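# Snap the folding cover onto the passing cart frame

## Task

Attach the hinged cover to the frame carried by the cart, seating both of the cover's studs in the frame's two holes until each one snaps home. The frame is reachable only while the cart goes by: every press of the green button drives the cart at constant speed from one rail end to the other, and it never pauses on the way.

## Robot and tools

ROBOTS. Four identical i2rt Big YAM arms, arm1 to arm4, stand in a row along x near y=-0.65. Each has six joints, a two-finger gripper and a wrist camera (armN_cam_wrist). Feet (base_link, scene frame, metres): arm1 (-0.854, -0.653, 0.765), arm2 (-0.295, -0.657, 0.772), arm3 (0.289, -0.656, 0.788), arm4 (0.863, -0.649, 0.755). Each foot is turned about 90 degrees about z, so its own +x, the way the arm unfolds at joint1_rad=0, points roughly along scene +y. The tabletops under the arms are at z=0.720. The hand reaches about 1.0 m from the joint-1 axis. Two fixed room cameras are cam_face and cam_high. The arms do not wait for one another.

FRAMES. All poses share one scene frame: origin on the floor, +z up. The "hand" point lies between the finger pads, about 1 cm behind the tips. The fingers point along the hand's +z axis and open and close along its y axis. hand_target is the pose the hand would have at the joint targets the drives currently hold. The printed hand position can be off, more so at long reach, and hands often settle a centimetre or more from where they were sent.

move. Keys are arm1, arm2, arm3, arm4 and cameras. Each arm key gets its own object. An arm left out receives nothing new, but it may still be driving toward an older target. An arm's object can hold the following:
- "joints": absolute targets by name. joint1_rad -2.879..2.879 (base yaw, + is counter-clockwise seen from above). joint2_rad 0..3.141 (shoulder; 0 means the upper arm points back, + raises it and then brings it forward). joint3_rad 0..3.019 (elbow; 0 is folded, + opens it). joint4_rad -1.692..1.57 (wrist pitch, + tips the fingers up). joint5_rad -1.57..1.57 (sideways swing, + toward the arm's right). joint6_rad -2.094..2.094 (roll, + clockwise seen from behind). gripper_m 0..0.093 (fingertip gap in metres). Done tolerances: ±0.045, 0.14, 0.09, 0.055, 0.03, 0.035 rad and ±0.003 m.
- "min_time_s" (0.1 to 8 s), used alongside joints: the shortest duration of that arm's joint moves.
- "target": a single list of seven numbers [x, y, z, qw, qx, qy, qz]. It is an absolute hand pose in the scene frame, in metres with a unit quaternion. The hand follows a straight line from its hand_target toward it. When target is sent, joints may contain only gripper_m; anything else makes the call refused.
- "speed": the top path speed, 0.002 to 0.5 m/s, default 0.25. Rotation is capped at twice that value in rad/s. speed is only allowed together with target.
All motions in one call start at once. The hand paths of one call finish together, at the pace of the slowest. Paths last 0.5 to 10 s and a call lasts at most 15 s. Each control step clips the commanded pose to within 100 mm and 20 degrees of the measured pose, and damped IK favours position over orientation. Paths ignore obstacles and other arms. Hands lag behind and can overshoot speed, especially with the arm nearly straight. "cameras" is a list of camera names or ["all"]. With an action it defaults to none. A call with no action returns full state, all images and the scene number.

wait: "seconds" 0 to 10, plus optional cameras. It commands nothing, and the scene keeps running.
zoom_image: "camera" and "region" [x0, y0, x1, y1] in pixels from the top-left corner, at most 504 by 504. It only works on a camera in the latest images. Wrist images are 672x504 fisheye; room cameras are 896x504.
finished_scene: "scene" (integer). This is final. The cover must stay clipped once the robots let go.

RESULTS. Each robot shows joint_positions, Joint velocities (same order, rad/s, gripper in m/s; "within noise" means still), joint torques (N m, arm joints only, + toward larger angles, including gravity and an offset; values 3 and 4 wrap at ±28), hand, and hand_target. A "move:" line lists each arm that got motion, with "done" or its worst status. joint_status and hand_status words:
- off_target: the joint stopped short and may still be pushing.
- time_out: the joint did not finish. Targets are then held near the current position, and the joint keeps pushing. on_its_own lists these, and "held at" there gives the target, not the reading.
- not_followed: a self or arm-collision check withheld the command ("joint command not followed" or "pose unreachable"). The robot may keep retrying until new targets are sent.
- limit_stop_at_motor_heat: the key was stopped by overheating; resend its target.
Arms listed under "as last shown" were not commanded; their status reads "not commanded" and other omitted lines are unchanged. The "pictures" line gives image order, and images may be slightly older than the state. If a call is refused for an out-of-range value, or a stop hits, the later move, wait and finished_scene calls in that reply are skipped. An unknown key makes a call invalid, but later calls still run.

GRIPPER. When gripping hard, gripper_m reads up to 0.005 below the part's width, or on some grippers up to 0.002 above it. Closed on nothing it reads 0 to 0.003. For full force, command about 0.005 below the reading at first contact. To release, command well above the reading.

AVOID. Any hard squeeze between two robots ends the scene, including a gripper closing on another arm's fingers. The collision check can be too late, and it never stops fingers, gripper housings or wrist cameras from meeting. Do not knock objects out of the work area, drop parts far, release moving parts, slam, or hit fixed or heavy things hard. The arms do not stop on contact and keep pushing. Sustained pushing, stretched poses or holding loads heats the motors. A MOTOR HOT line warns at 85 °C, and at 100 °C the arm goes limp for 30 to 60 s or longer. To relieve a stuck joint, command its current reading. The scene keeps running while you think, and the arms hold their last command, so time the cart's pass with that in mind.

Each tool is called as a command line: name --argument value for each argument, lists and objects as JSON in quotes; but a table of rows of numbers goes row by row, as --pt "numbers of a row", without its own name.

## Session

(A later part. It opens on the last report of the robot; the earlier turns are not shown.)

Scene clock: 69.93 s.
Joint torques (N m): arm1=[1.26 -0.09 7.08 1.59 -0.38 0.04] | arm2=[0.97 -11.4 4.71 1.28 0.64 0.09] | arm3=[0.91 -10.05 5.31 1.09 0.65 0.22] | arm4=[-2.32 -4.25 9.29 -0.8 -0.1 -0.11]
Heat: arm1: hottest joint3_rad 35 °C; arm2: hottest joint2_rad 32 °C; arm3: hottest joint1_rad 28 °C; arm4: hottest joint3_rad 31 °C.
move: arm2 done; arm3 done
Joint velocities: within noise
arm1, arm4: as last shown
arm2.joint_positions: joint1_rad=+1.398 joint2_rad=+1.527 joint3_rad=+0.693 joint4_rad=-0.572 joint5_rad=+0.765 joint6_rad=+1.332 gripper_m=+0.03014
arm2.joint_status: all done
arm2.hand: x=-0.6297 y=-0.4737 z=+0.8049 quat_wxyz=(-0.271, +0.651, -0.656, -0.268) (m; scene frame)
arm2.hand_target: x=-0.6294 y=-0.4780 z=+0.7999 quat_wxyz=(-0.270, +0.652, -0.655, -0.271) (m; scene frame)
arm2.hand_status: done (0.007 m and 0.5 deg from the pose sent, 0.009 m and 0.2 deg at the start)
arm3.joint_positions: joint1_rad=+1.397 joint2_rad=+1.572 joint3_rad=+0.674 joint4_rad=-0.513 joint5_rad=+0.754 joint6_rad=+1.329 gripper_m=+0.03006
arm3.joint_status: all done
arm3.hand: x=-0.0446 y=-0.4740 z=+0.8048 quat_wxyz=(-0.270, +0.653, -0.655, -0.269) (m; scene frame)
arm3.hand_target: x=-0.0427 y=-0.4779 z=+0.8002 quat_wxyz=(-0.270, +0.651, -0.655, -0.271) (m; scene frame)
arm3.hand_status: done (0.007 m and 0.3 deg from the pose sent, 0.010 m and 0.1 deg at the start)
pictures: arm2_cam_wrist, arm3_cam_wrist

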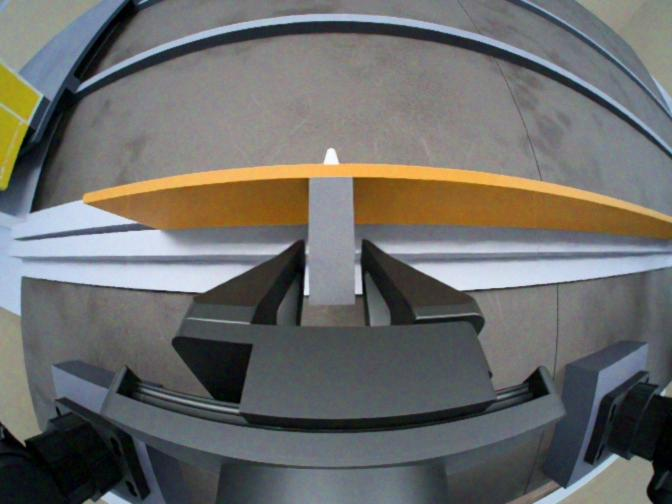

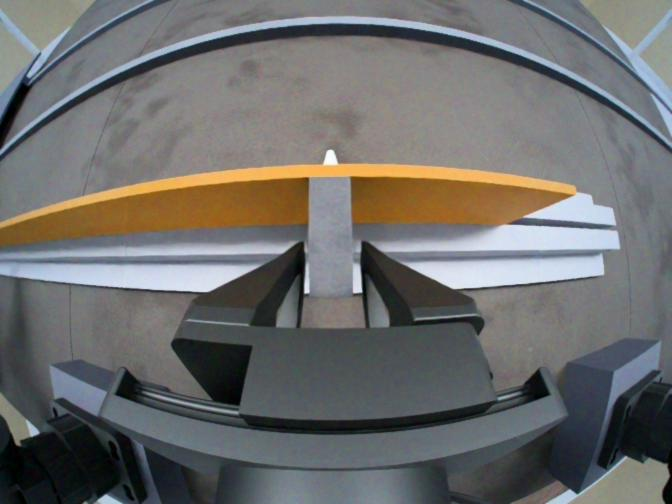

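move --arm2 '{"joints": {"gripper_m": 0.005}}' --arm3 '{"joints": {"gripper_m": 0.005}}' --cameras '["arm2_cam_wrist", "arm3_cam_wrist", "cam_face"]'

zoom_image --camera "arm2_cam_wrist" --region '[200, 140, 460, 340]'

zoom_image --camera "arm3_cam_wrist" --region '[200, 140, 460, 340]'

zoom_image --camera "cam_face" --region '[120, 200, 280, 280]'

Scene clock: 71.07 s.
Joint torques (N m): arm1=[1.32 -0.09 7.09 1.59 -0.37 0.04] | arm2=[1.26 -11.69 4.86 1.2 0.62 0.15] | arm3=[0.85 -9.93 5.41 1.07 0.65 0.25] | arm4=[-2.49 -4.48 9.4 -0.73 -0.07 -0.09]
Heat: arm1: hottest joint3_rad 35 °C; arm2: hottest joint2_rad 32 °C; arm3: hottest joint1_rad 28 °C; arm4: hottest joint3_rad 31 °C.
move: arm2 off_target; arm3 off_target
Joint velocities: within noise
arm1, arm4: as last shown
arm2.joint_positions: joint1_rad=+1.398 joint2_rad=+1.527 joint3_rad=+0.693 joint4_rad=-0.570 joint5_rad=+0.765 joint6_rad=+1.326 gripper_m=+0.01632
arm2.joint_status: gripper_m off_target (ended at +0.01635, target +0.00500)
arm2.hand: x=-0.6300 y=-0.4736 z=+0.8050 quat_wxyz=(-0.272, +0.653, -0.654, -0.268) (m; scene frame)
arm2.hand_target: x=-0.6293 y=-0.4779 z=+0.7999 quat_wxyz=(-0.271, +0.653, -0.653, -0.270) (m; scene frame)
arm2.hand_status: not commanded
arm3.joint_positions: joint1_rad=+1.399 joint2_rad=+1.572 joint3_rad=+0.674 joint4_rad=-0.511 joint5_rad=+0.754 joint6_rad=+1.322 gripper_m=+0.01676
arm3.joint_status: gripper_m off_target (ended at +0.01678, target +0.00500)
arm3.hand: x=-0.0452 y=-0.4745 z=+0.8049 quat_wxyz=(-0.271, +0.655, -0.652, -0.268) (m; scene frame)
arm3.hand_target: x=-0.0429 y=-0.4783 z=+0.8002 quat_wxyz=(-0.270, +0.654, -0.653, -0.271) (m; scene frame)
arm3.hand_status: not commanded
pictures: arm2_cam_wrist, arm3_cam_wrist, cam_face

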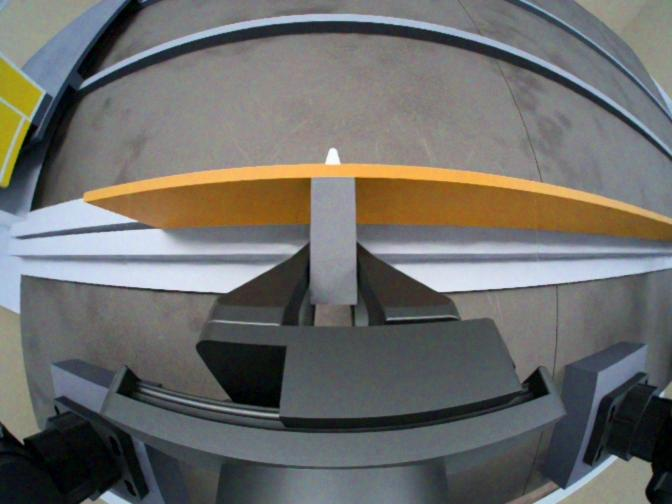

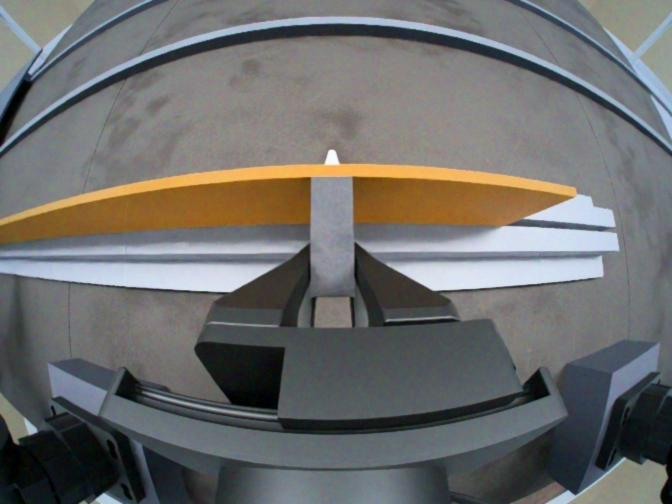

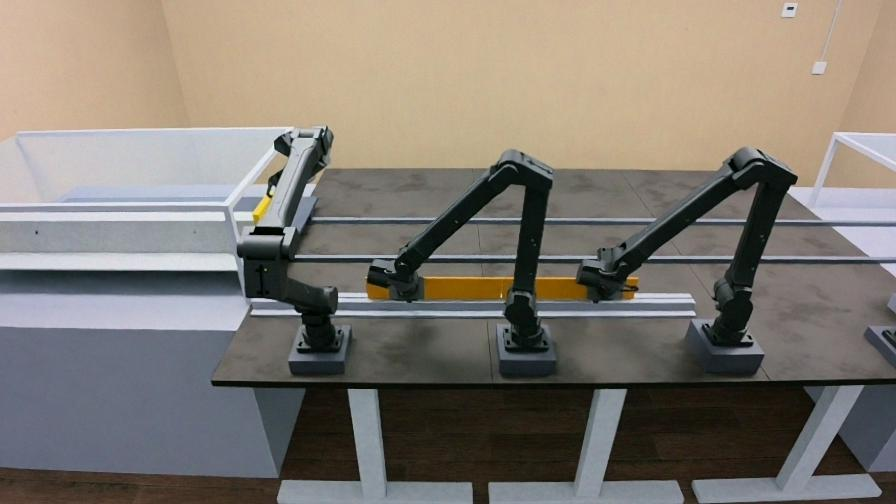

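Scaled by 1.938 from the camera's 672x504 image, which has a finer 960x720 frame.

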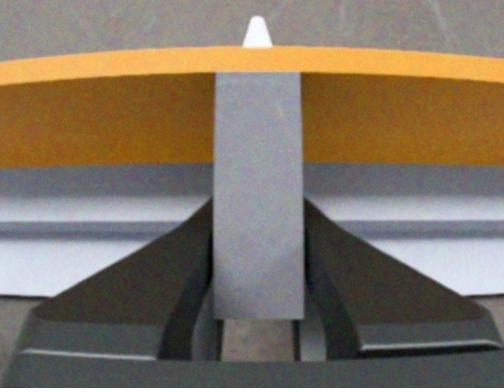

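Scaled by 1.938 from the camera's 672x504 image, which has a finer 960x720 frame.

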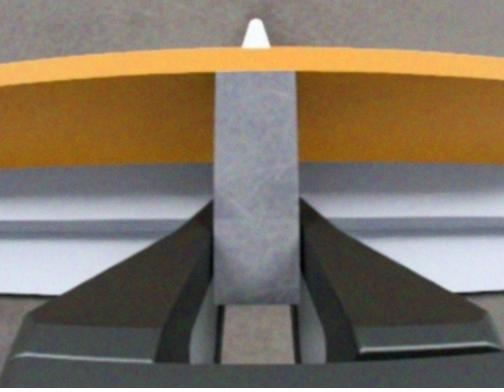

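Scaled by 3.150.

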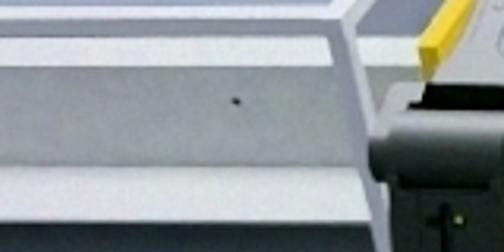

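move --arm2 '{"target": [-0.630, -0.478, 0.86, -0.2706, 0.6533, -0.6533, -0.2706], "speed": 0.06}' --arm3 '{"target": [-0.0428, -0.478, 0.86, -0.2706, 0.6533, -0.6533, -0.2706], "speed": 0.06}' --cameras '["arm1_cam_wrist", "arm2_cam_wrist", "arm3_cam_wrist", "cam_face"]'

zoom_image --camera "cam_face" --region '[340, 230, 660, 330]'

zoom_image --camera "arm2_cam_wrist" --region '[200, 140, 460, 340]'

zoom_image --camera "arm1_cam_wrist" --region '[260, 60, 460, 240]'

Scene clock: 73.57 s.
Joint torques (N m): arm1=[1.32 -0.03 7.08 1.59 -0.38 0.04] | arm2=[0.85 -14.97 9.52 -0.94 0.88 -0.05] | arm3=[0.62 -11.99 10.09 -0.83 0.74 0.21] | arm4=[-2.78 -4.13 9.36 -0.77 -0.11 -0.09]
Heat: arm1: hottest joint3_rad 35 °C; arm2: hottest joint2_rad 32 °C; arm3: hottest joint1_rad 28 °C; arm4: hottest joint3_rad 31 °C.
move: arm2 off_target; arm3 off_target
Joint velocities: within noise
arm1, arm4: as last shown
arm2.joint_positions: joint1_rad=+1.388 joint2_rad=+1.439 joint3_rad=+0.693 joint4_rad=-0.704 joint5_rad=+0.759 joint6_rad=+1.353 gripper_m=+0.01632
arm2.joint_status: not commanded
arm2.hand: x=-0.6100 y=-0.4749 z=+0.8294 quat_wxyz=(-0.279, +0.649, -0.662, -0.251) (m; scene frame)
arm2.hand_target: x=-0.6297 y=-0.4748 z=+0.8595 quat_wxyz=(-0.268, +0.647, -0.659, -0.274) (m; scene frame)
arm2.hand_status: off_target (0.037 m and 2.6 deg from the pose sent, 0.055 m and 0.3 deg at the start)
arm3.joint_positions: joint1_rad=+1.391 joint2_rad=+1.463 joint3_rad=+0.674 joint4_rad=-0.658 joint5_rad=+0.751 joint6_rad=+1.322 gripper_m=+0.01674
arm3.joint_status: not commanded
arm3.hand: x=-0.0259 y=-0.4761 z=+0.8361 quat_wxyz=(-0.281, +0.659, -0.651, -0.252) (m; scene frame)
arm3.hand_target: x=-0.0426 y=-0.4751 z=+0.8594 quat_wxyz=(-0.269, +0.650, -0.656, -0.272) (m; scene frame)
arm3.hand_status: off_target (0.029 m and 2.5 deg from the pose sent, 0.055 m and 0.4 deg at the start)
pictures: arm1_cam_wrist, arm2_cam_wrist, arm3_cam_wrist, cam_face

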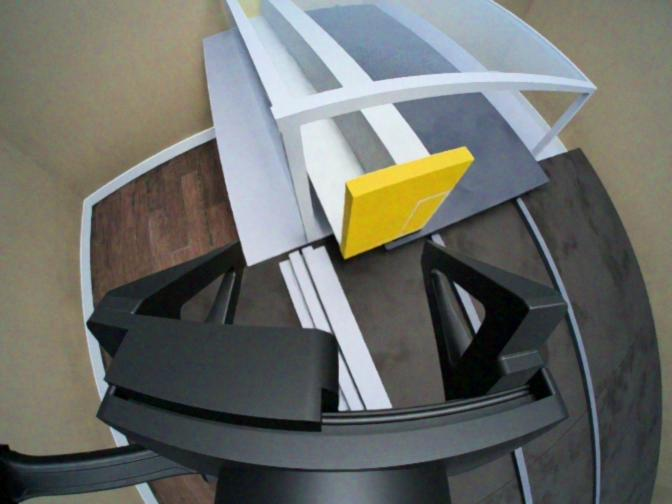

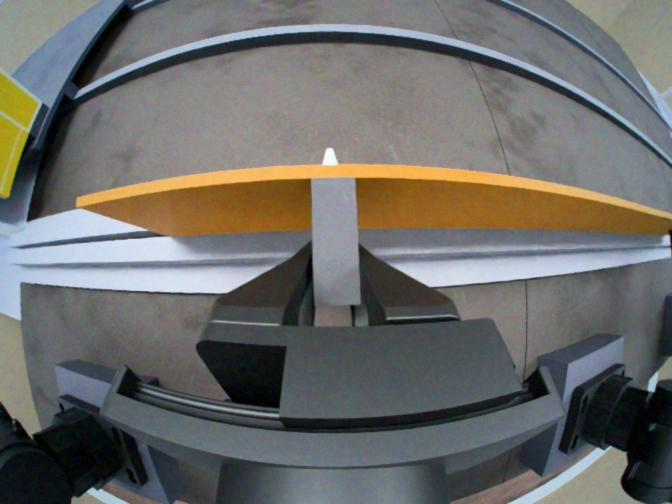

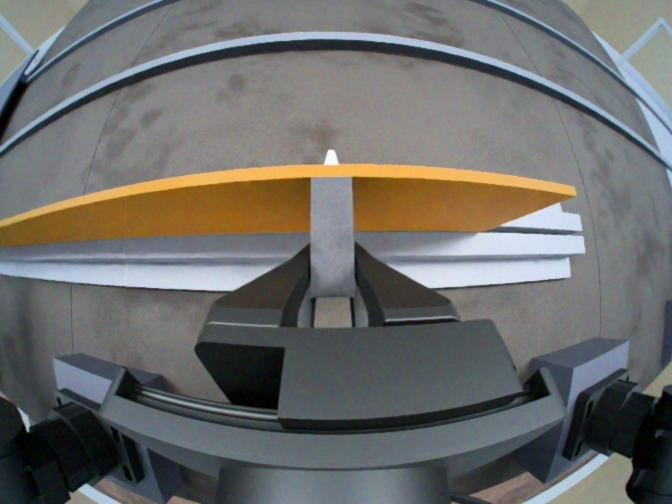

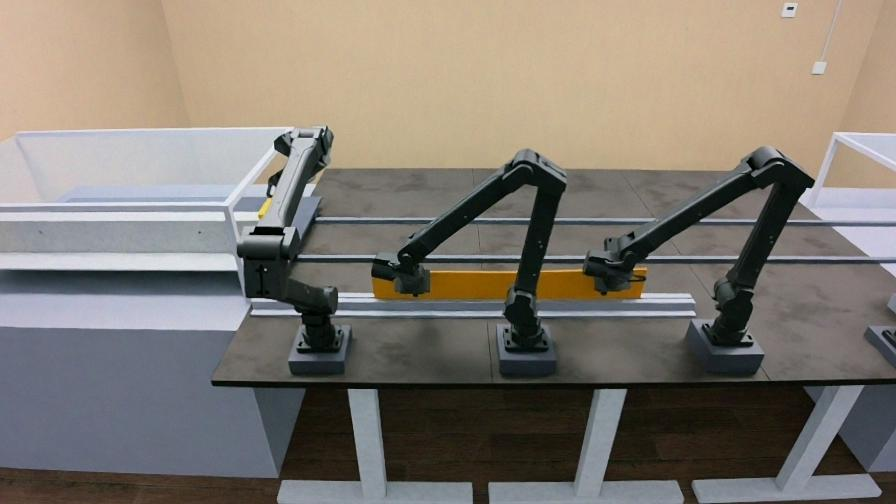

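Scaled by 1.575.

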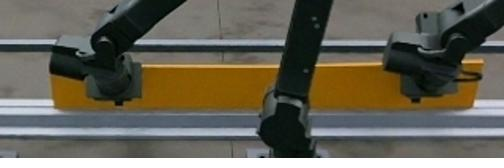

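Scaled by 1.938 from the camera's 672x504 image, which has a finer 960x720 frame.

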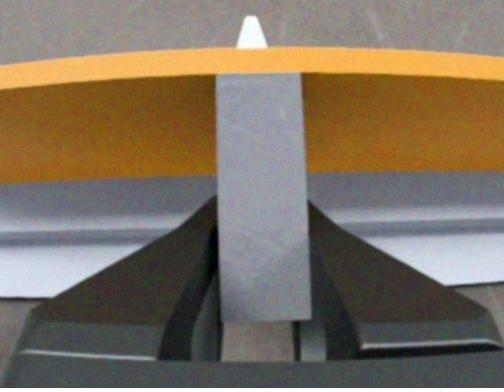

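Scaled by 2.520 from the camera's 672x504 image, which has a finer 960x720 frame.

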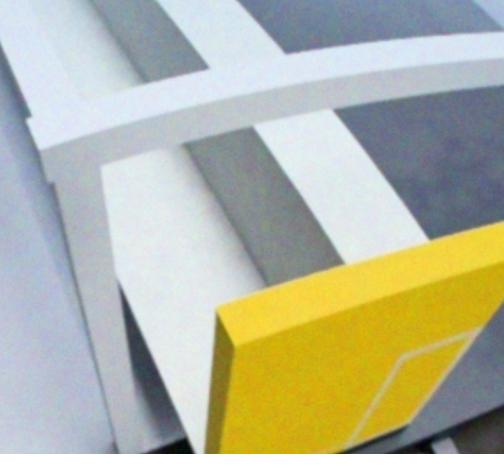

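move --arm2 '{"target": [-0.640, -0.478, 0.92, -0.2706, 0.6533, -0.6533, -0.2706], "speed": 0.06}' --arm3 '{"target": [-0.0528, -0.478, 0.914, -0.2706, 0.6533, -0.6533, -0.2706], "speed": 0.06}' --cameras '["arm1_cam_wrist", "arm2_cam_wrist", "arm3_cam_wrist", "cam_face"]'

zoom_image --camera "cam_face" --region '[340, 230, 660, 330]'

zoom_image --camera "arm2_cam_wrist" --region '[200, 140, 460, 340]'

zoom_image --camera "arm3_cam_wrist" --region '[200, 140, 460, 340]'

Scene clock: 79.60 s.
Joint torques (N m): arm1=[1.32 -0.09 7.08 1.59 -0.38 0.03] | arm2=[1.32 -14.1 12.4 -0.73 1.48 -0.32] | arm3=[0.5 -10.4 12.36 -0.28 1.06 0.09] | arm4=[-2.67 -4.07 9.28 -0.8 -0.1 -0.08]
Heat: arm1: hottest joint3_rad 35 °C; arm2: hottest joint2_rad 32 °C; arm3: hottest joint3_rad 29 °C; arm4: hottest joint3_rad 32 °C.
move: arm2 off_target; arm3 off_target
Joint velocities: within noise
arm1, arm4: as last shown
arm2.joint_positions: joint1_rad=+1.407 joint2_rad=+1.360 joint3_rad=+0.775 joint4_rad=-0.906 joint5_rad=+0.744 joint6_rad=+1.383 gripper_m=+0.01638
arm2.joint_status: not commanded
arm2.hand: x=-0.6134 y=-0.4829 z=+0.8758 quat_wxyz=(-0.278, +0.653, -0.662, -0.239) (m; scene frame)
arm2.hand_target: x=-0.6397 y=-0.4808 z=+0.9182 quat_wxyz=(-0.270, +0.655, -0.651, -0.272) (m; scene frame)
arm2.hand_status: off_target (0.052 m and 3.8 deg from the pose sent, 0.095 m and 2.6 deg at the start)
arm3.joint_positions: joint1_rad=+1.409 joint2_rad=+1.371 joint3_rad=+0.754 joint4_rad=-0.859 joint5_rad=+0.743 joint6_rad=+1.345 gripper_m=+0.01674
arm3.joint_status: not commanded
arm3.hand: x=-0.0303 y=-0.4834 z=+0.8854 quat_wxyz=(-0.280, +0.663, -0.650, -0.245) (m; scene frame)
arm3.hand_target: x=-0.0529 y=-0.4807 z=+0.9132 quat_wxyz=(-0.269, +0.654, -0.653, -0.272) (m; scene frame)
arm3.hand_status: off_target (0.037 m and 3.4 deg from the pose sent, 0.082 m and 2.5 deg at the start)
pictures: arm1_cam_wrist, arm2_cam_wrist, arm3_cam_wrist, cam_face

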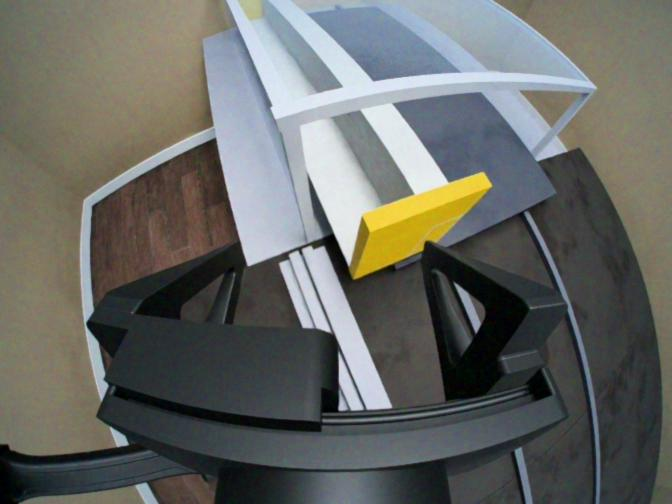

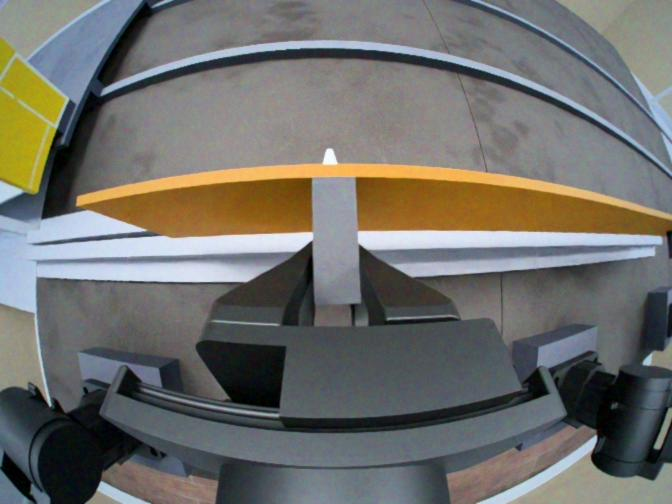

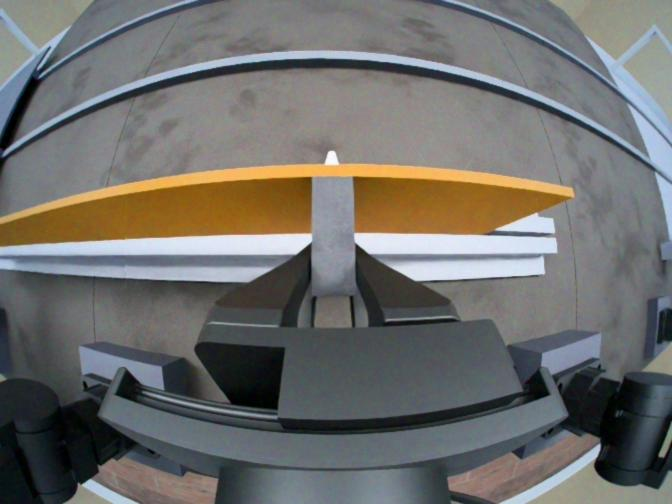

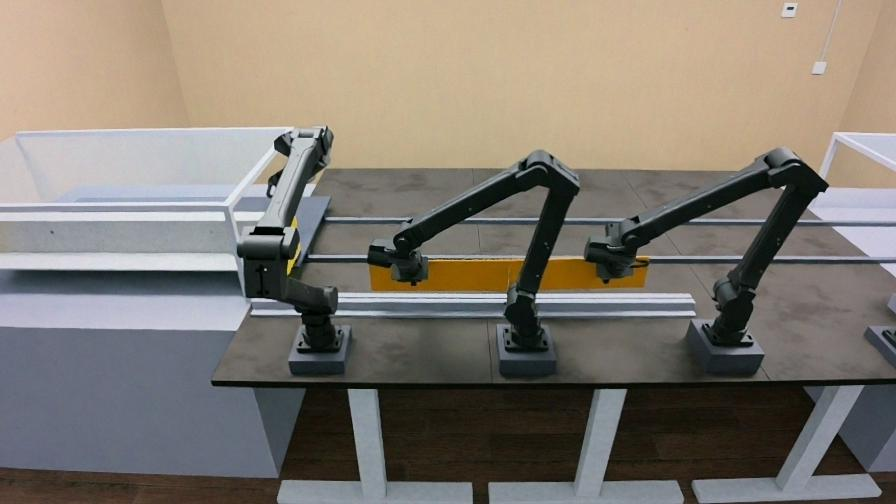

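Scaled by 1.575.

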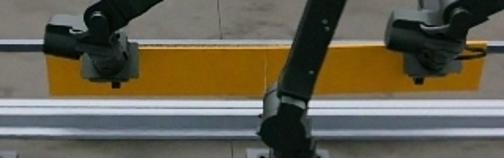

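Scaled by 1.938 from the camera's 672x504 image, which has a finer 960x720 frame.

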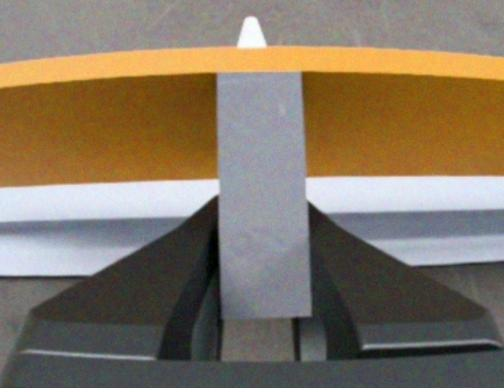

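Scaled by 1.938 from the camera's 672x504 image, which has a finer 960x720 frame.

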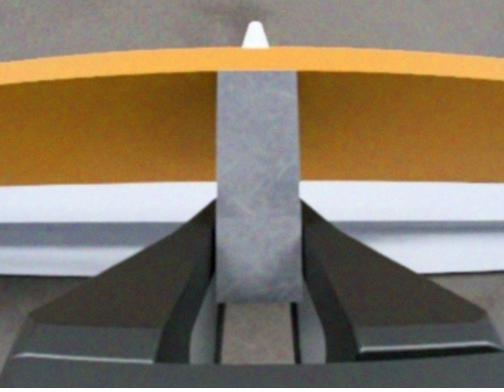

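zoom_image --camera "arm1_cam_wrist" --region '[300, 80, 520, 300]'

zoom_image --camera "cam_face" --region '[120, 180, 360, 300]'

Scaled by 2.291 from the camera's 672x504 image, which has a finer 960x720 frame.

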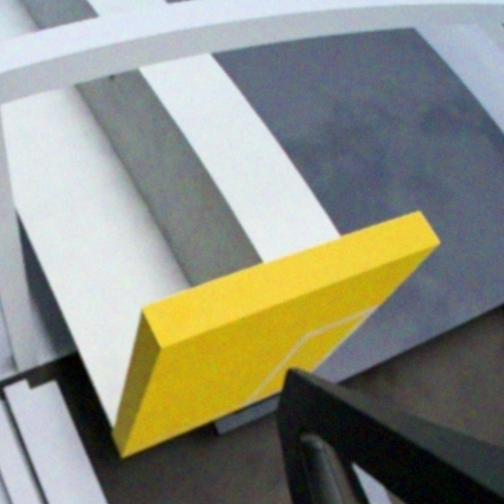

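Scaled by 2.100.

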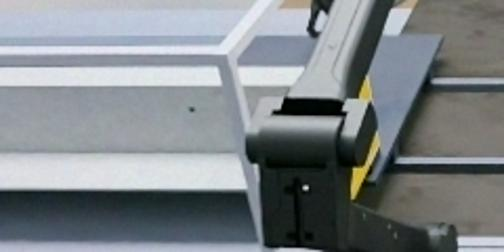

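move --arm4 '{"target": [0.95, -0.45, 0.95, 0, 0.7071, -0.7071, 0], "speed": 0.3}' --arm2 '{"target": [-0.656, -0.473, 0.932, -0.2629, 0.6530, -0.6439, -0.3019], "speed": 0.05}' --arm3 '{"target": [-0.068, -0.473, 0.926, -0.2629, 0.6530, -0.6439, -0.3019], "speed": 0.05}' --cameras '["cam_face"]'

zoom_image --camera "cam_face" --region '[340, 230, 660, 330]'

move --arm4 '{"target": [0.42, -0.48, 0.847, -0.0922, 0.702, -0.0922, -0.702], "speed": 0.25}' --cameras '["arm4_cam_wrist"]'

Scene clock: 104.40 s.
Joint torques (N m): arm1=[1.32 -0.09 7.08 1.59 -0.38 0.04] | arm2=[1.03 -14.56 12.83 0.58 1.82 -0.56] | arm3=[0.26 -11.28 12.89 1.07 1.59 -0.32] | arm4=[-1.14 -2.55 12.21 -0.4 -0.07 0.26]
Heat: arm1: hottest joint3_rad 35 °C; arm2: hottest joint3_rad 41 °C; arm3: hottest joint3_rad 38 °C; arm4: hottest joint3_rad 33 °C.
move: arm2 off_target; arm3 off_target; arm4 off_target
Joint velocities: within noise
arm1: as last shown
arm2.joint_positions: joint1_rad=+1.408 joint2_rad=+1.349 joint3_rad=+0.779 joint4_rad=-0.892 joint5_rad=+0.759 joint6_rad=+1.366 gripper_m=+0.01638
arm2.joint_status: not commanded
arm2.hand: x=-0.6174 y=-0.4808 z=+0.8824 quat_wxyz=(-0.278, +0.653, -0.658, -0.251) (m; scene frame)
arm2.hand_target: x=-0.6509 y=-0.4751 z=+0.9313 quat_wxyz=(-0.266, +0.653, -0.643, -0.299) (m; scene frame)
arm2.hand_status: off_target (0.063 m and 6.3 deg from the pose sent, 0.071 m and 7.7 deg at the start)
arm3.joint_positions: joint1_rad=+1.409 joint2_rad=+1.367 joint3_rad=+0.754 joint4_rad=-0.835 joint5_rad=+0.754 joint6_rad=+1.328 gripper_m=+0.01673
arm3.joint_status: not commanded
arm3.hand: x=-0.0349 y=-0.4813 z=+0.8887 quat_wxyz=(-0.279, +0.663, -0.646, -0.256) (m; scene frame)
arm3.hand_target: x=-0.0642 y=-0.4743 z=+0.9261 quat_wxyz=(-0.265, +0.653, -0.643, -0.299) (m; scene frame)
arm3.hand_status: off_target (0.051 m and 5.7 deg from the pose sent, 0.056 m and 7.0 deg at the start)
arm4.joint_positions: joint1_rad=-0.368 joint2_rad=+0.900 joint3_rad=+0.780 joint4_rad=-1.492 joint5_rad=+0.002 joint6_rad=-0.425 gripper_m=+0.00068
arm4.joint_status: not commanded
arm4.hand: x=+0.9478 y=-0.4600 z=+0.9323 quat_wxyz=(+0.017, +0.711, -0.703, +0.005) (m; scene frame)
arm4.hand_target: x=+0.9503 y=-0.4507 z=+0.9492 quat_wxyz=(+0.003, +0.708, -0.706, +0.001) (m; scene frame)
arm4.hand_status: off_target (0.020 m and 2.1 deg from the pose sent, 0.157 m and 0.4 deg at the start)
pictures: cam_face

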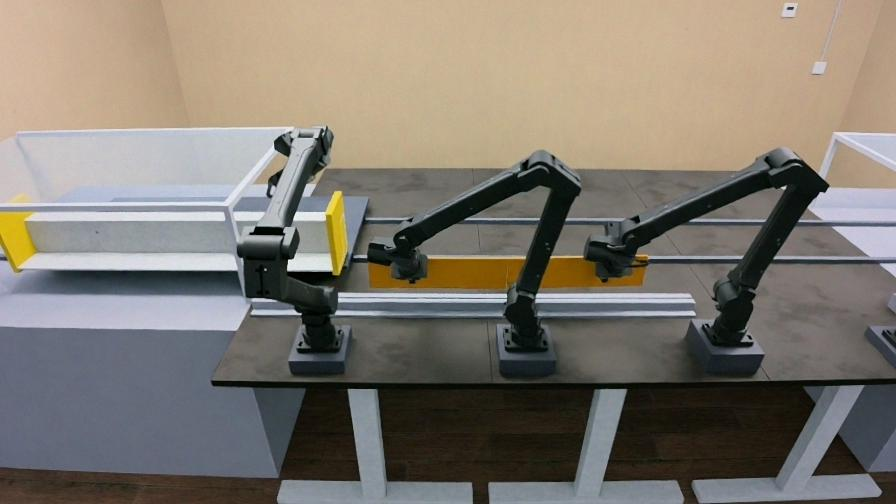

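Scaled by 1.575.

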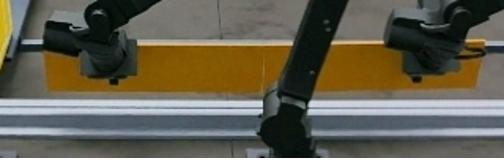

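Scene clock: 109.03 s.
Joint torques (N m): arm1=[1.32 -0.09 7.08 1.59 -0.38 0.04] | arm2=[0.85 -14.27 12.89 0.51 1.8 -0.54] | arm3=[0.15 -11.22 12.88 1.07 1.59 -0.31] | arm4=[-0.79 -9.58 3.7 3.21 -0.28 -0.1]
Heat: arm1: hottest joint3_rad 35 °C; arm2: hottest joint3_rad 42 °C; arm3: hottest joint3_rad 39 °C; arm4: hottest joint3_rad 33 °C.
move: arm4 off_target
Joint velocities: within noise
arm1, arm2, arm3: as last shown
arm4.joint_positions: joint1_rad=+1.176 joint2_rad=+1.860 joint3_rad=+0.359 joint4_rad=+1.443 joint5_rad=-0.171 joint6_rad=+0.012 gripper_m=+0.00068
arm4.joint_status: not commanded
arm4.hand: x=+0.4284 y=-0.4769 z=+0.8356 quat_wxyz=(-0.087, +0.719, -0.103, -0.682) (m; scene frame)
arm4.hand_target: x=+0.4214 y=-0.4793 z=+0.8456 quat_wxyz=(-0.093, +0.707, -0.088, -0.696) (m; scene frame)
arm4.hand_status: off_target (0.014 m and 3.3 deg from the pose sent, 0.535 m and 112.2 deg at the start)
pictures: arm4_cam_wrist

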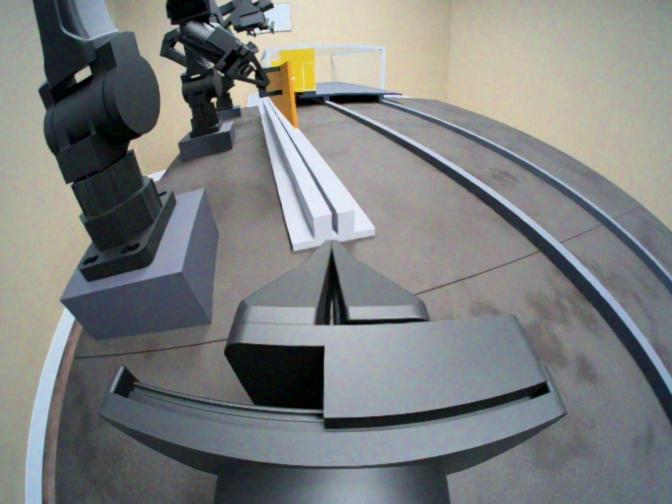

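wait --seconds 0.1 --cameras '["arm1_cam_wrist", "arm4_cam_wrist", "cam_face", "arm2_cam_wrist"]'

zoom_image --camera "cam_face" --region '[0, 170, 200, 300]'

zoom_image --camera "cam_face" --region '[200, 170, 400, 300]'

zoom_image --camera "arm4_cam_wrist" --region '[200, 20, 400, 150]'

zoom_image --camera "arm1_cam_wrist" --region '[280, 60, 560, 340]'

Scene clock: 110.13 s.
Joint torques (N m): arm1=[1.32 -0.09 7.09 1.59 -0.38 0.04] | arm2=[0.97 -14.68 12.86 0.58 1.81 -0.56] | arm3=[0.15 -11.22 12.86 1.07 1.58 -0.31] | arm4=[-1.14 -9.52 3.78 3.06 -0.29 -0.05]
Heat: arm1: hottest joint3_rad 35 °C; arm2: hottest joint3_rad 42 °C; arm3: hottest joint3_rad 40 °C; arm4: hottest joint3_rad 33 °C.
Joint velocities: within noise
arm1.joint_positions: joint1_rad=-0.062 joint2_rad=+0.726 joint3_rad=+1.000 joint4_rad=-1.423 joint5_rad=-0.861 joint6_rad=-1.034 gripper_m=+0.09397
arm1.joint_status: not commanded
arm1.hand: x=-0.9769 y=-0.4218 z=+1.1308 quat_wxyz=(-0.086, +0.877, -0.168, -0.442) (m; scene frame)
arm1.hand_target: x=-0.9796 y=-0.4207 z=+1.1301 quat_wxyz=(-0.087, +0.877, -0.164, -0.443) (m; scene frame)
arm1.hand_status: not commanded
arm2.joint_positions: joint1_rad=+1.408 joint2_rad=+1.349 joint3_rad=+0.779 joint4_rad=-0.892 joint5_rad=+0.759 joint6_rad=+1.366 gripper_m=+0.01638
arm2.joint_status: not commanded
arm2.hand: x=-0.6174 y=-0.4808 z=+0.8824 quat_wxyz=(-0.278, +0.653, -0.658, -0.251) (m; scene frame)
arm2.hand_target: x=-0.6509 y=-0.4751 z=+0.9313 quat_wxyz=(-0.266, +0.653, -0.643, -0.299) (m; scene frame)
arm2.hand_status: not commanded
arm3.joint_positions: joint1_rad=+1.409 joint2_rad=+1.367 joint3_rad=+0.754 joint4_rad=-0.835 joint5_rad=+0.754 joint6_rad=+1.328 gripper_m=+0.01673
arm3.joint_status: not commanded
arm3.hand: x=-0.0349 y=-0.4813 z=+0.8887 quat_wxyz=(-0.279, +0.663, -0.646, -0.256) (m; scene frame)
arm3.hand_target: x=-0.0642 y=-0.4743 z=+0.9261 quat_wxyz=(-0.265, +0.653, -0.643, -0.299) (m; scene frame)
arm3.hand_status: not commanded
arm4.joint_positions: joint1_rad=+1.176 joint2_rad=+1.860 joint3_rad=+0.359 joint4_rad=+1.443 joint5_rad=-0.171 joint6_rad=+0.012 gripper_m=+0.00068
arm4.joint_status: not commanded
arm4.hand: x=+0.4284 y=-0.4769 z=+0.8356 quat_wxyz=(-0.087, +0.719, -0.103, -0.682) (m; scene frame)
arm4.hand_target: x=+0.4214 y=-0.4793 z=+0.8456 quat_wxyz=(-0.093, +0.707, -0.088, -0.696) (m; scene frame)
arm4.hand_status: off_target (0.014 m and 3.3 deg from the pose sent, 0.535 m and 112.2 deg at the start)
wait: 0.10 s; at rest from the start
pictures: arm1_cam_wrist, arm2_cam_wrist, arm4_cam_wrist, cam_face

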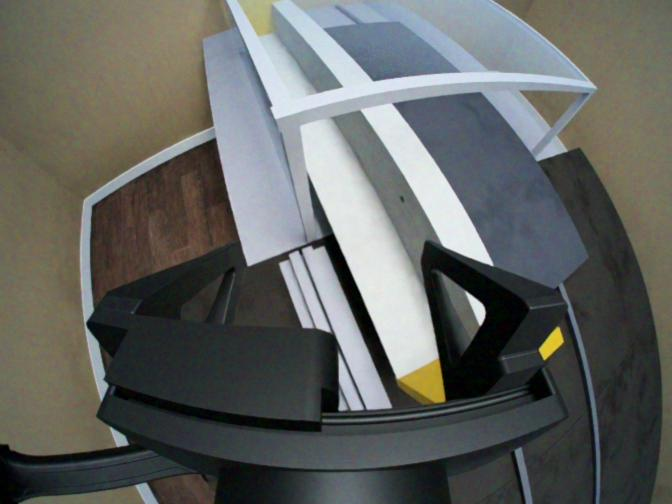

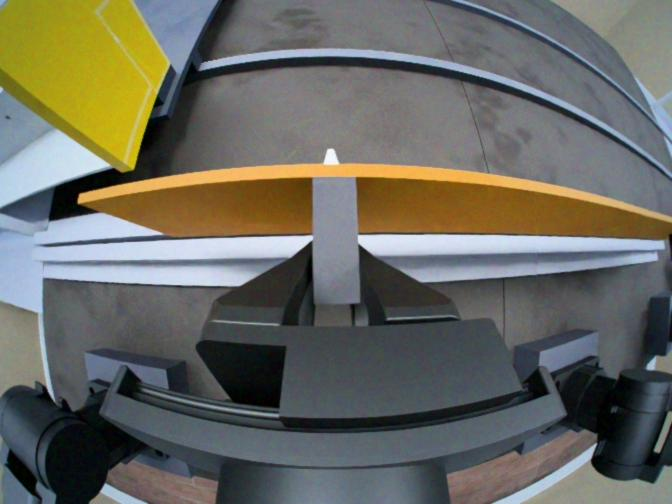

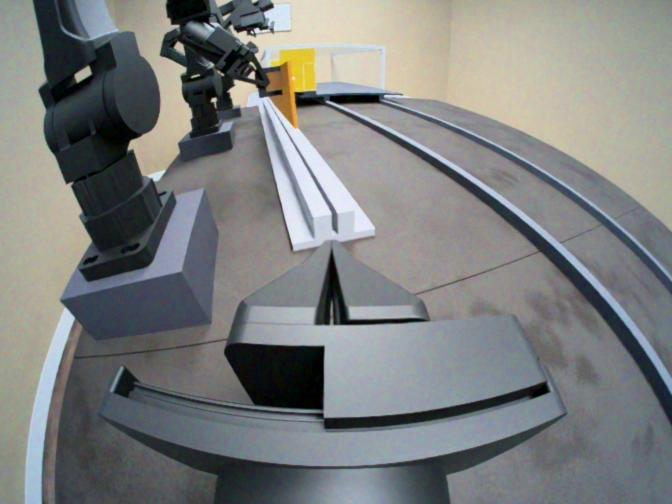

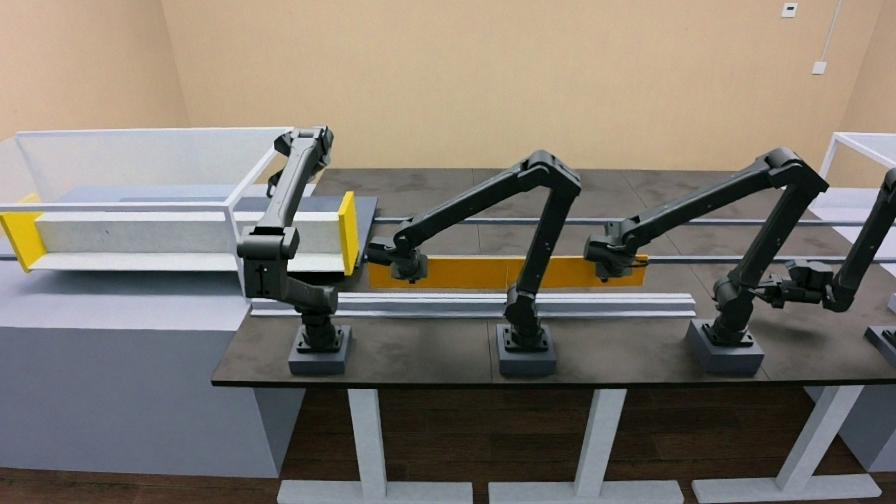

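Scaled by 2.520.

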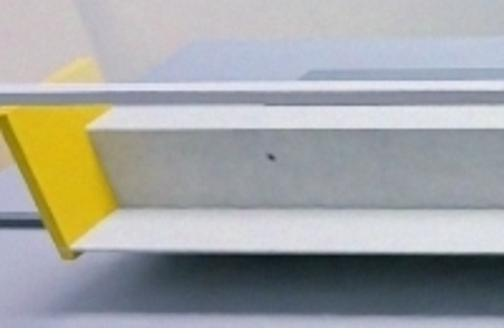

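Scaled by 2.520.

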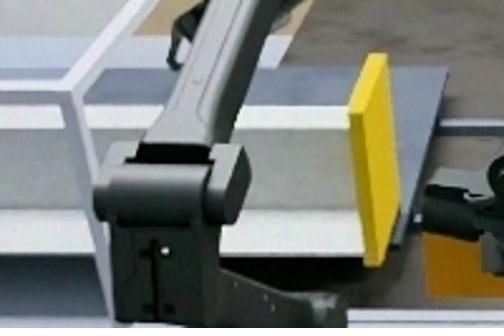

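Scaled by 2.520 from the camera's 672x504 image, which has a finer 960x720 frame.

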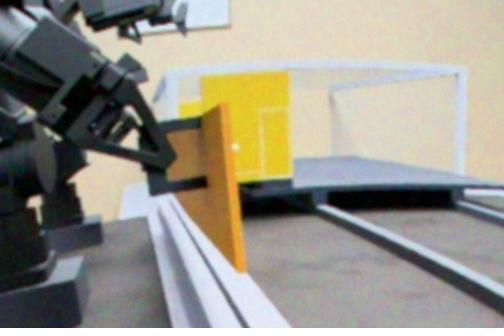

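Scaled by 1.800 from the camera's 672x504 image, which has a finer 960x720 frame.

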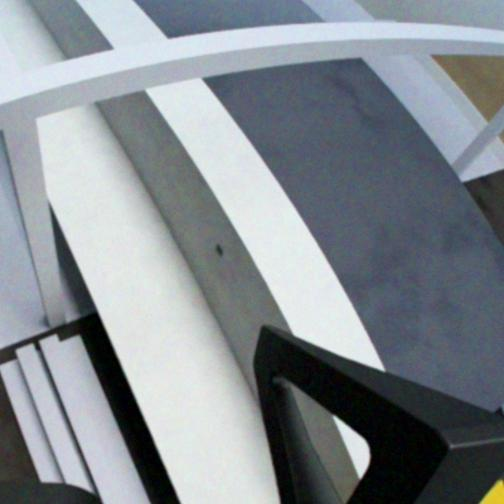

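zoom_image --camera "cam_face" --region '[360, 245, 440, 305]'

zoom_image --camera "cam_face" --region '[580, 245, 660, 305]'

zoom_image --camera "cam_face" --region '[460, 245, 540, 305]'

Scaled by 6.300.

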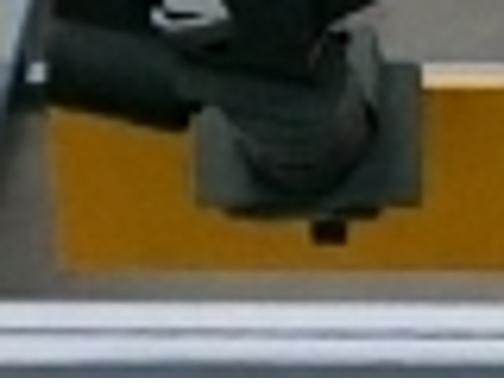

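Scaled by 6.300.

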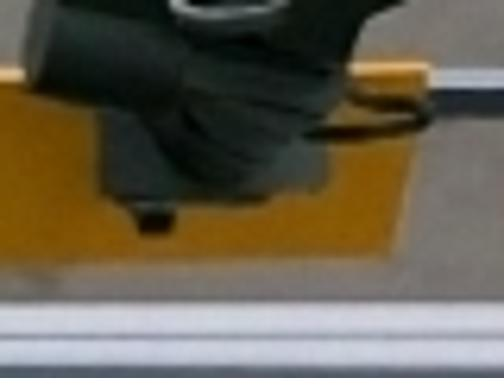

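Scaled by 6.300.

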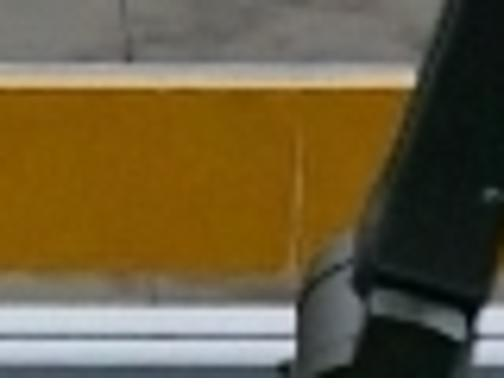

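move --arm2 '{"target": [-0.680, -0.467, 0.959, -0.2629, 0.6530, -0.6439, -0.3019], "speed": 0.04}' --arm3 '{"target": [-0.0915, -0.467, 0.947, -0.2629, 0.6530, -0.6439, -0.3019], "speed": 0.04}' --cameras '["cam_face", "arm4_cam_wrist", "arm2_cam_wrist", "arm3_cam_wrist"]'

zoom_image --camera "arm4_cam_wrist" --region '[230, 20, 350, 140]'

zoom_image --camera "cam_face" --region '[340, 230, 500, 310]'

zoom_image --camera "cam_face" --region '[500, 230, 660, 310]'

Scene clock: 119.57 s.
Joint torques (N m): arm1=[1.26 -0.03 7.09 1.59 -0.38 0.04] | arm2=[0.32 -12.16 14.05 0.24 1.51 -0.44] | arm3=[-0.32 -10.87 14.13 0.17 1.44 -0.25] | arm4=[-0.67 -9.11 3.79 3 -0.34 -0.08]
Heat: arm1: hottest joint3_rad 35 °C; arm2: hottest joint3_rad 43 °C; arm3: hottest joint3_rad 42 °C; arm4: hottest joint3_rad 32 °C.
move: arm2 off_target; arm3 off_target
Joint velocities: within noise
arm1, arm4: as last shown
arm2.joint_positions: joint1_rad=+1.401 joint2_rad=+1.350 joint3_rad=+0.877 joint4_rad=-0.940 joint5_rad=+0.764 joint6_rad=+1.344 gripper_m=+0.01638
arm2.joint_status: not commanded
arm2.hand: x=-0.6441 y=-0.4728 z=+0.9163 quat_wxyz=(-0.271, +0.650, -0.658, -0.267) (m; scene frame)
arm2.hand_target: x=-0.6757 y=-0.4657 z=+0.9592 quat_wxyz=(-0.263, +0.649, -0.647, -0.302) (m; scene frame)
arm2.hand_status: off_target (0.056 m and 4.4 deg from the pose sent, 0.100 m and 6.3 deg at the start)
arm3.joint_positions: joint1_rad=+1.402 joint2_rad=+1.386 joint3_rad=+0.834 joint4_rad=-0.855 joint5_rad=+0.756 joint6_rad=+1.311 gripper_m=+0.01673
arm3.joint_status: not commanded
arm3.hand: x=-0.0611 y=-0.4741 z=+0.9095 quat_wxyz=(-0.272, +0.659, -0.647, -0.268) (m; scene frame)
arm3.hand_target: x=-0.0878 y=-0.4653 z=+0.9467 quat_wxyz=(-0.264, +0.650, -0.646, -0.301) (m; scene frame)
arm3.hand_status: off_target (0.049 m and 4.1 deg from the pose sent, 0.082 m and 5.7 deg at the start)
pictures: arm2_cam_wrist, arm3_cam_wrist, arm4_cam_wrist, cam_face

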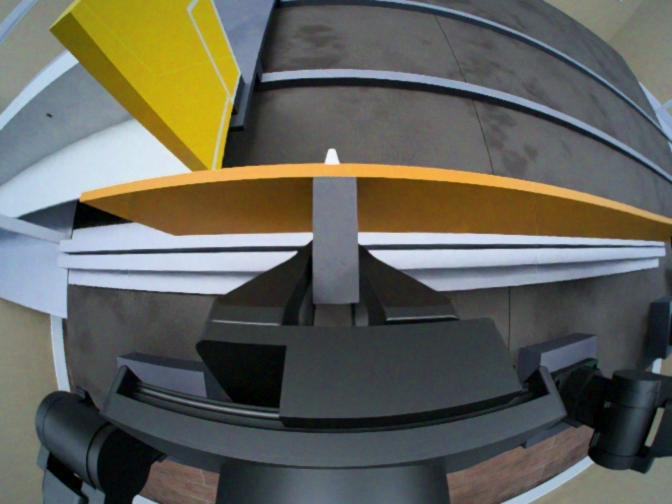

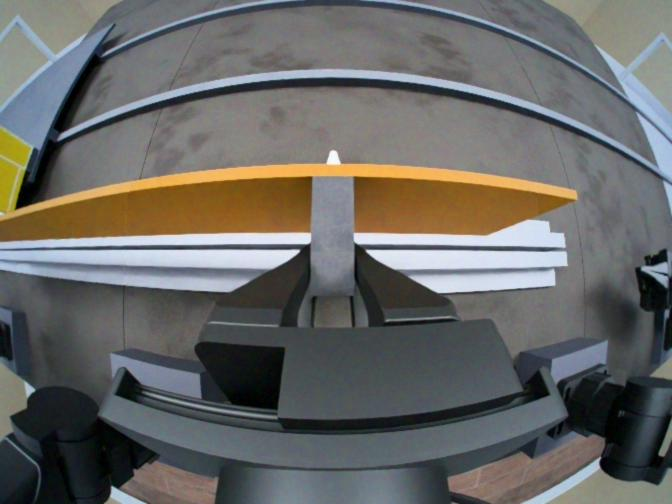

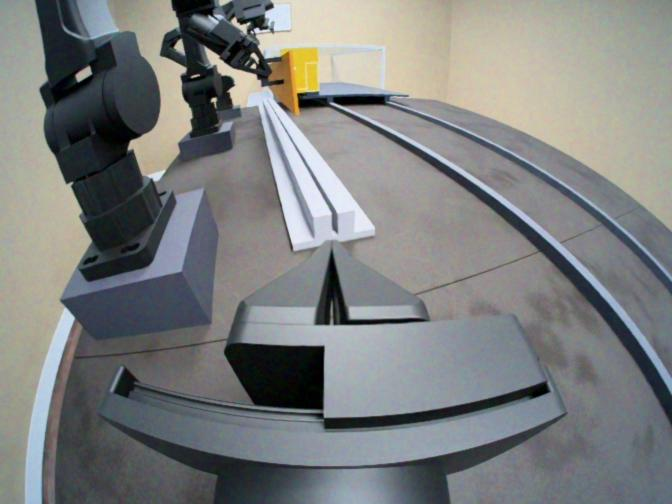

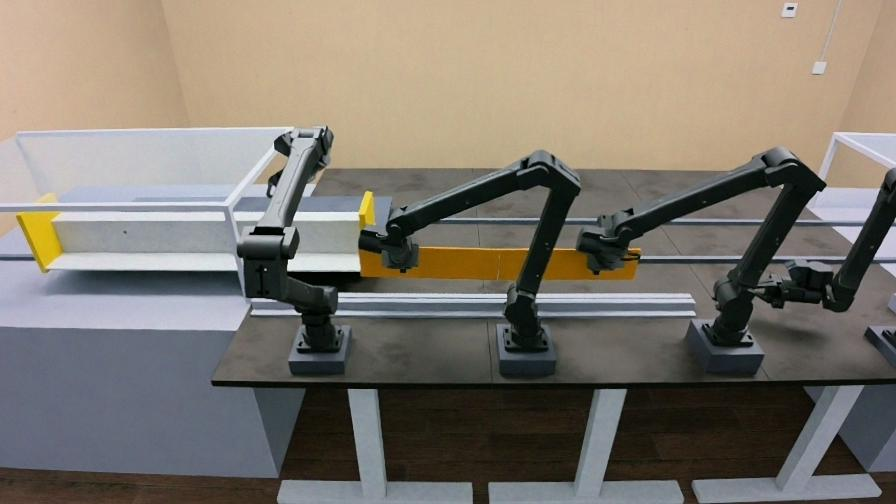

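Scaled by 4.200 from the camera's 672x504 image, which has a finer 960x720 frame.

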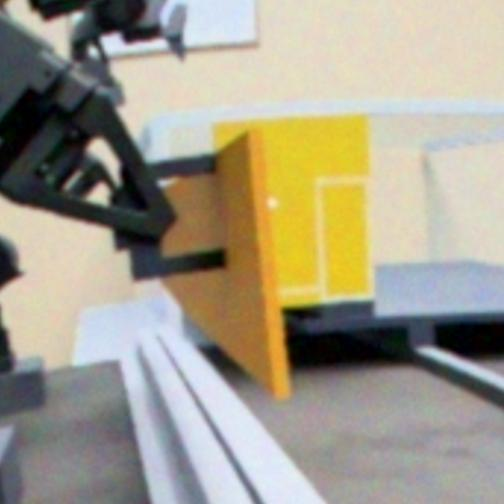

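Scaled by 3.150.

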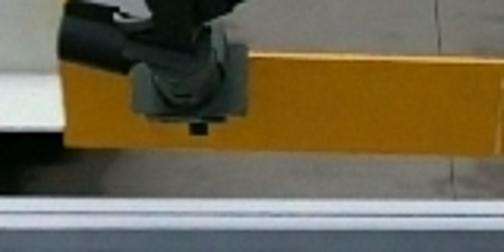

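Scaled by 3.150.

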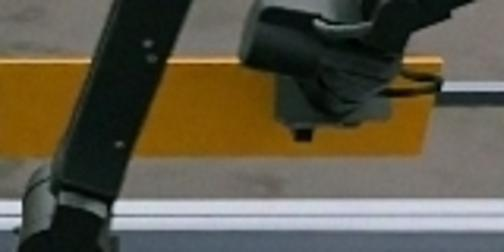

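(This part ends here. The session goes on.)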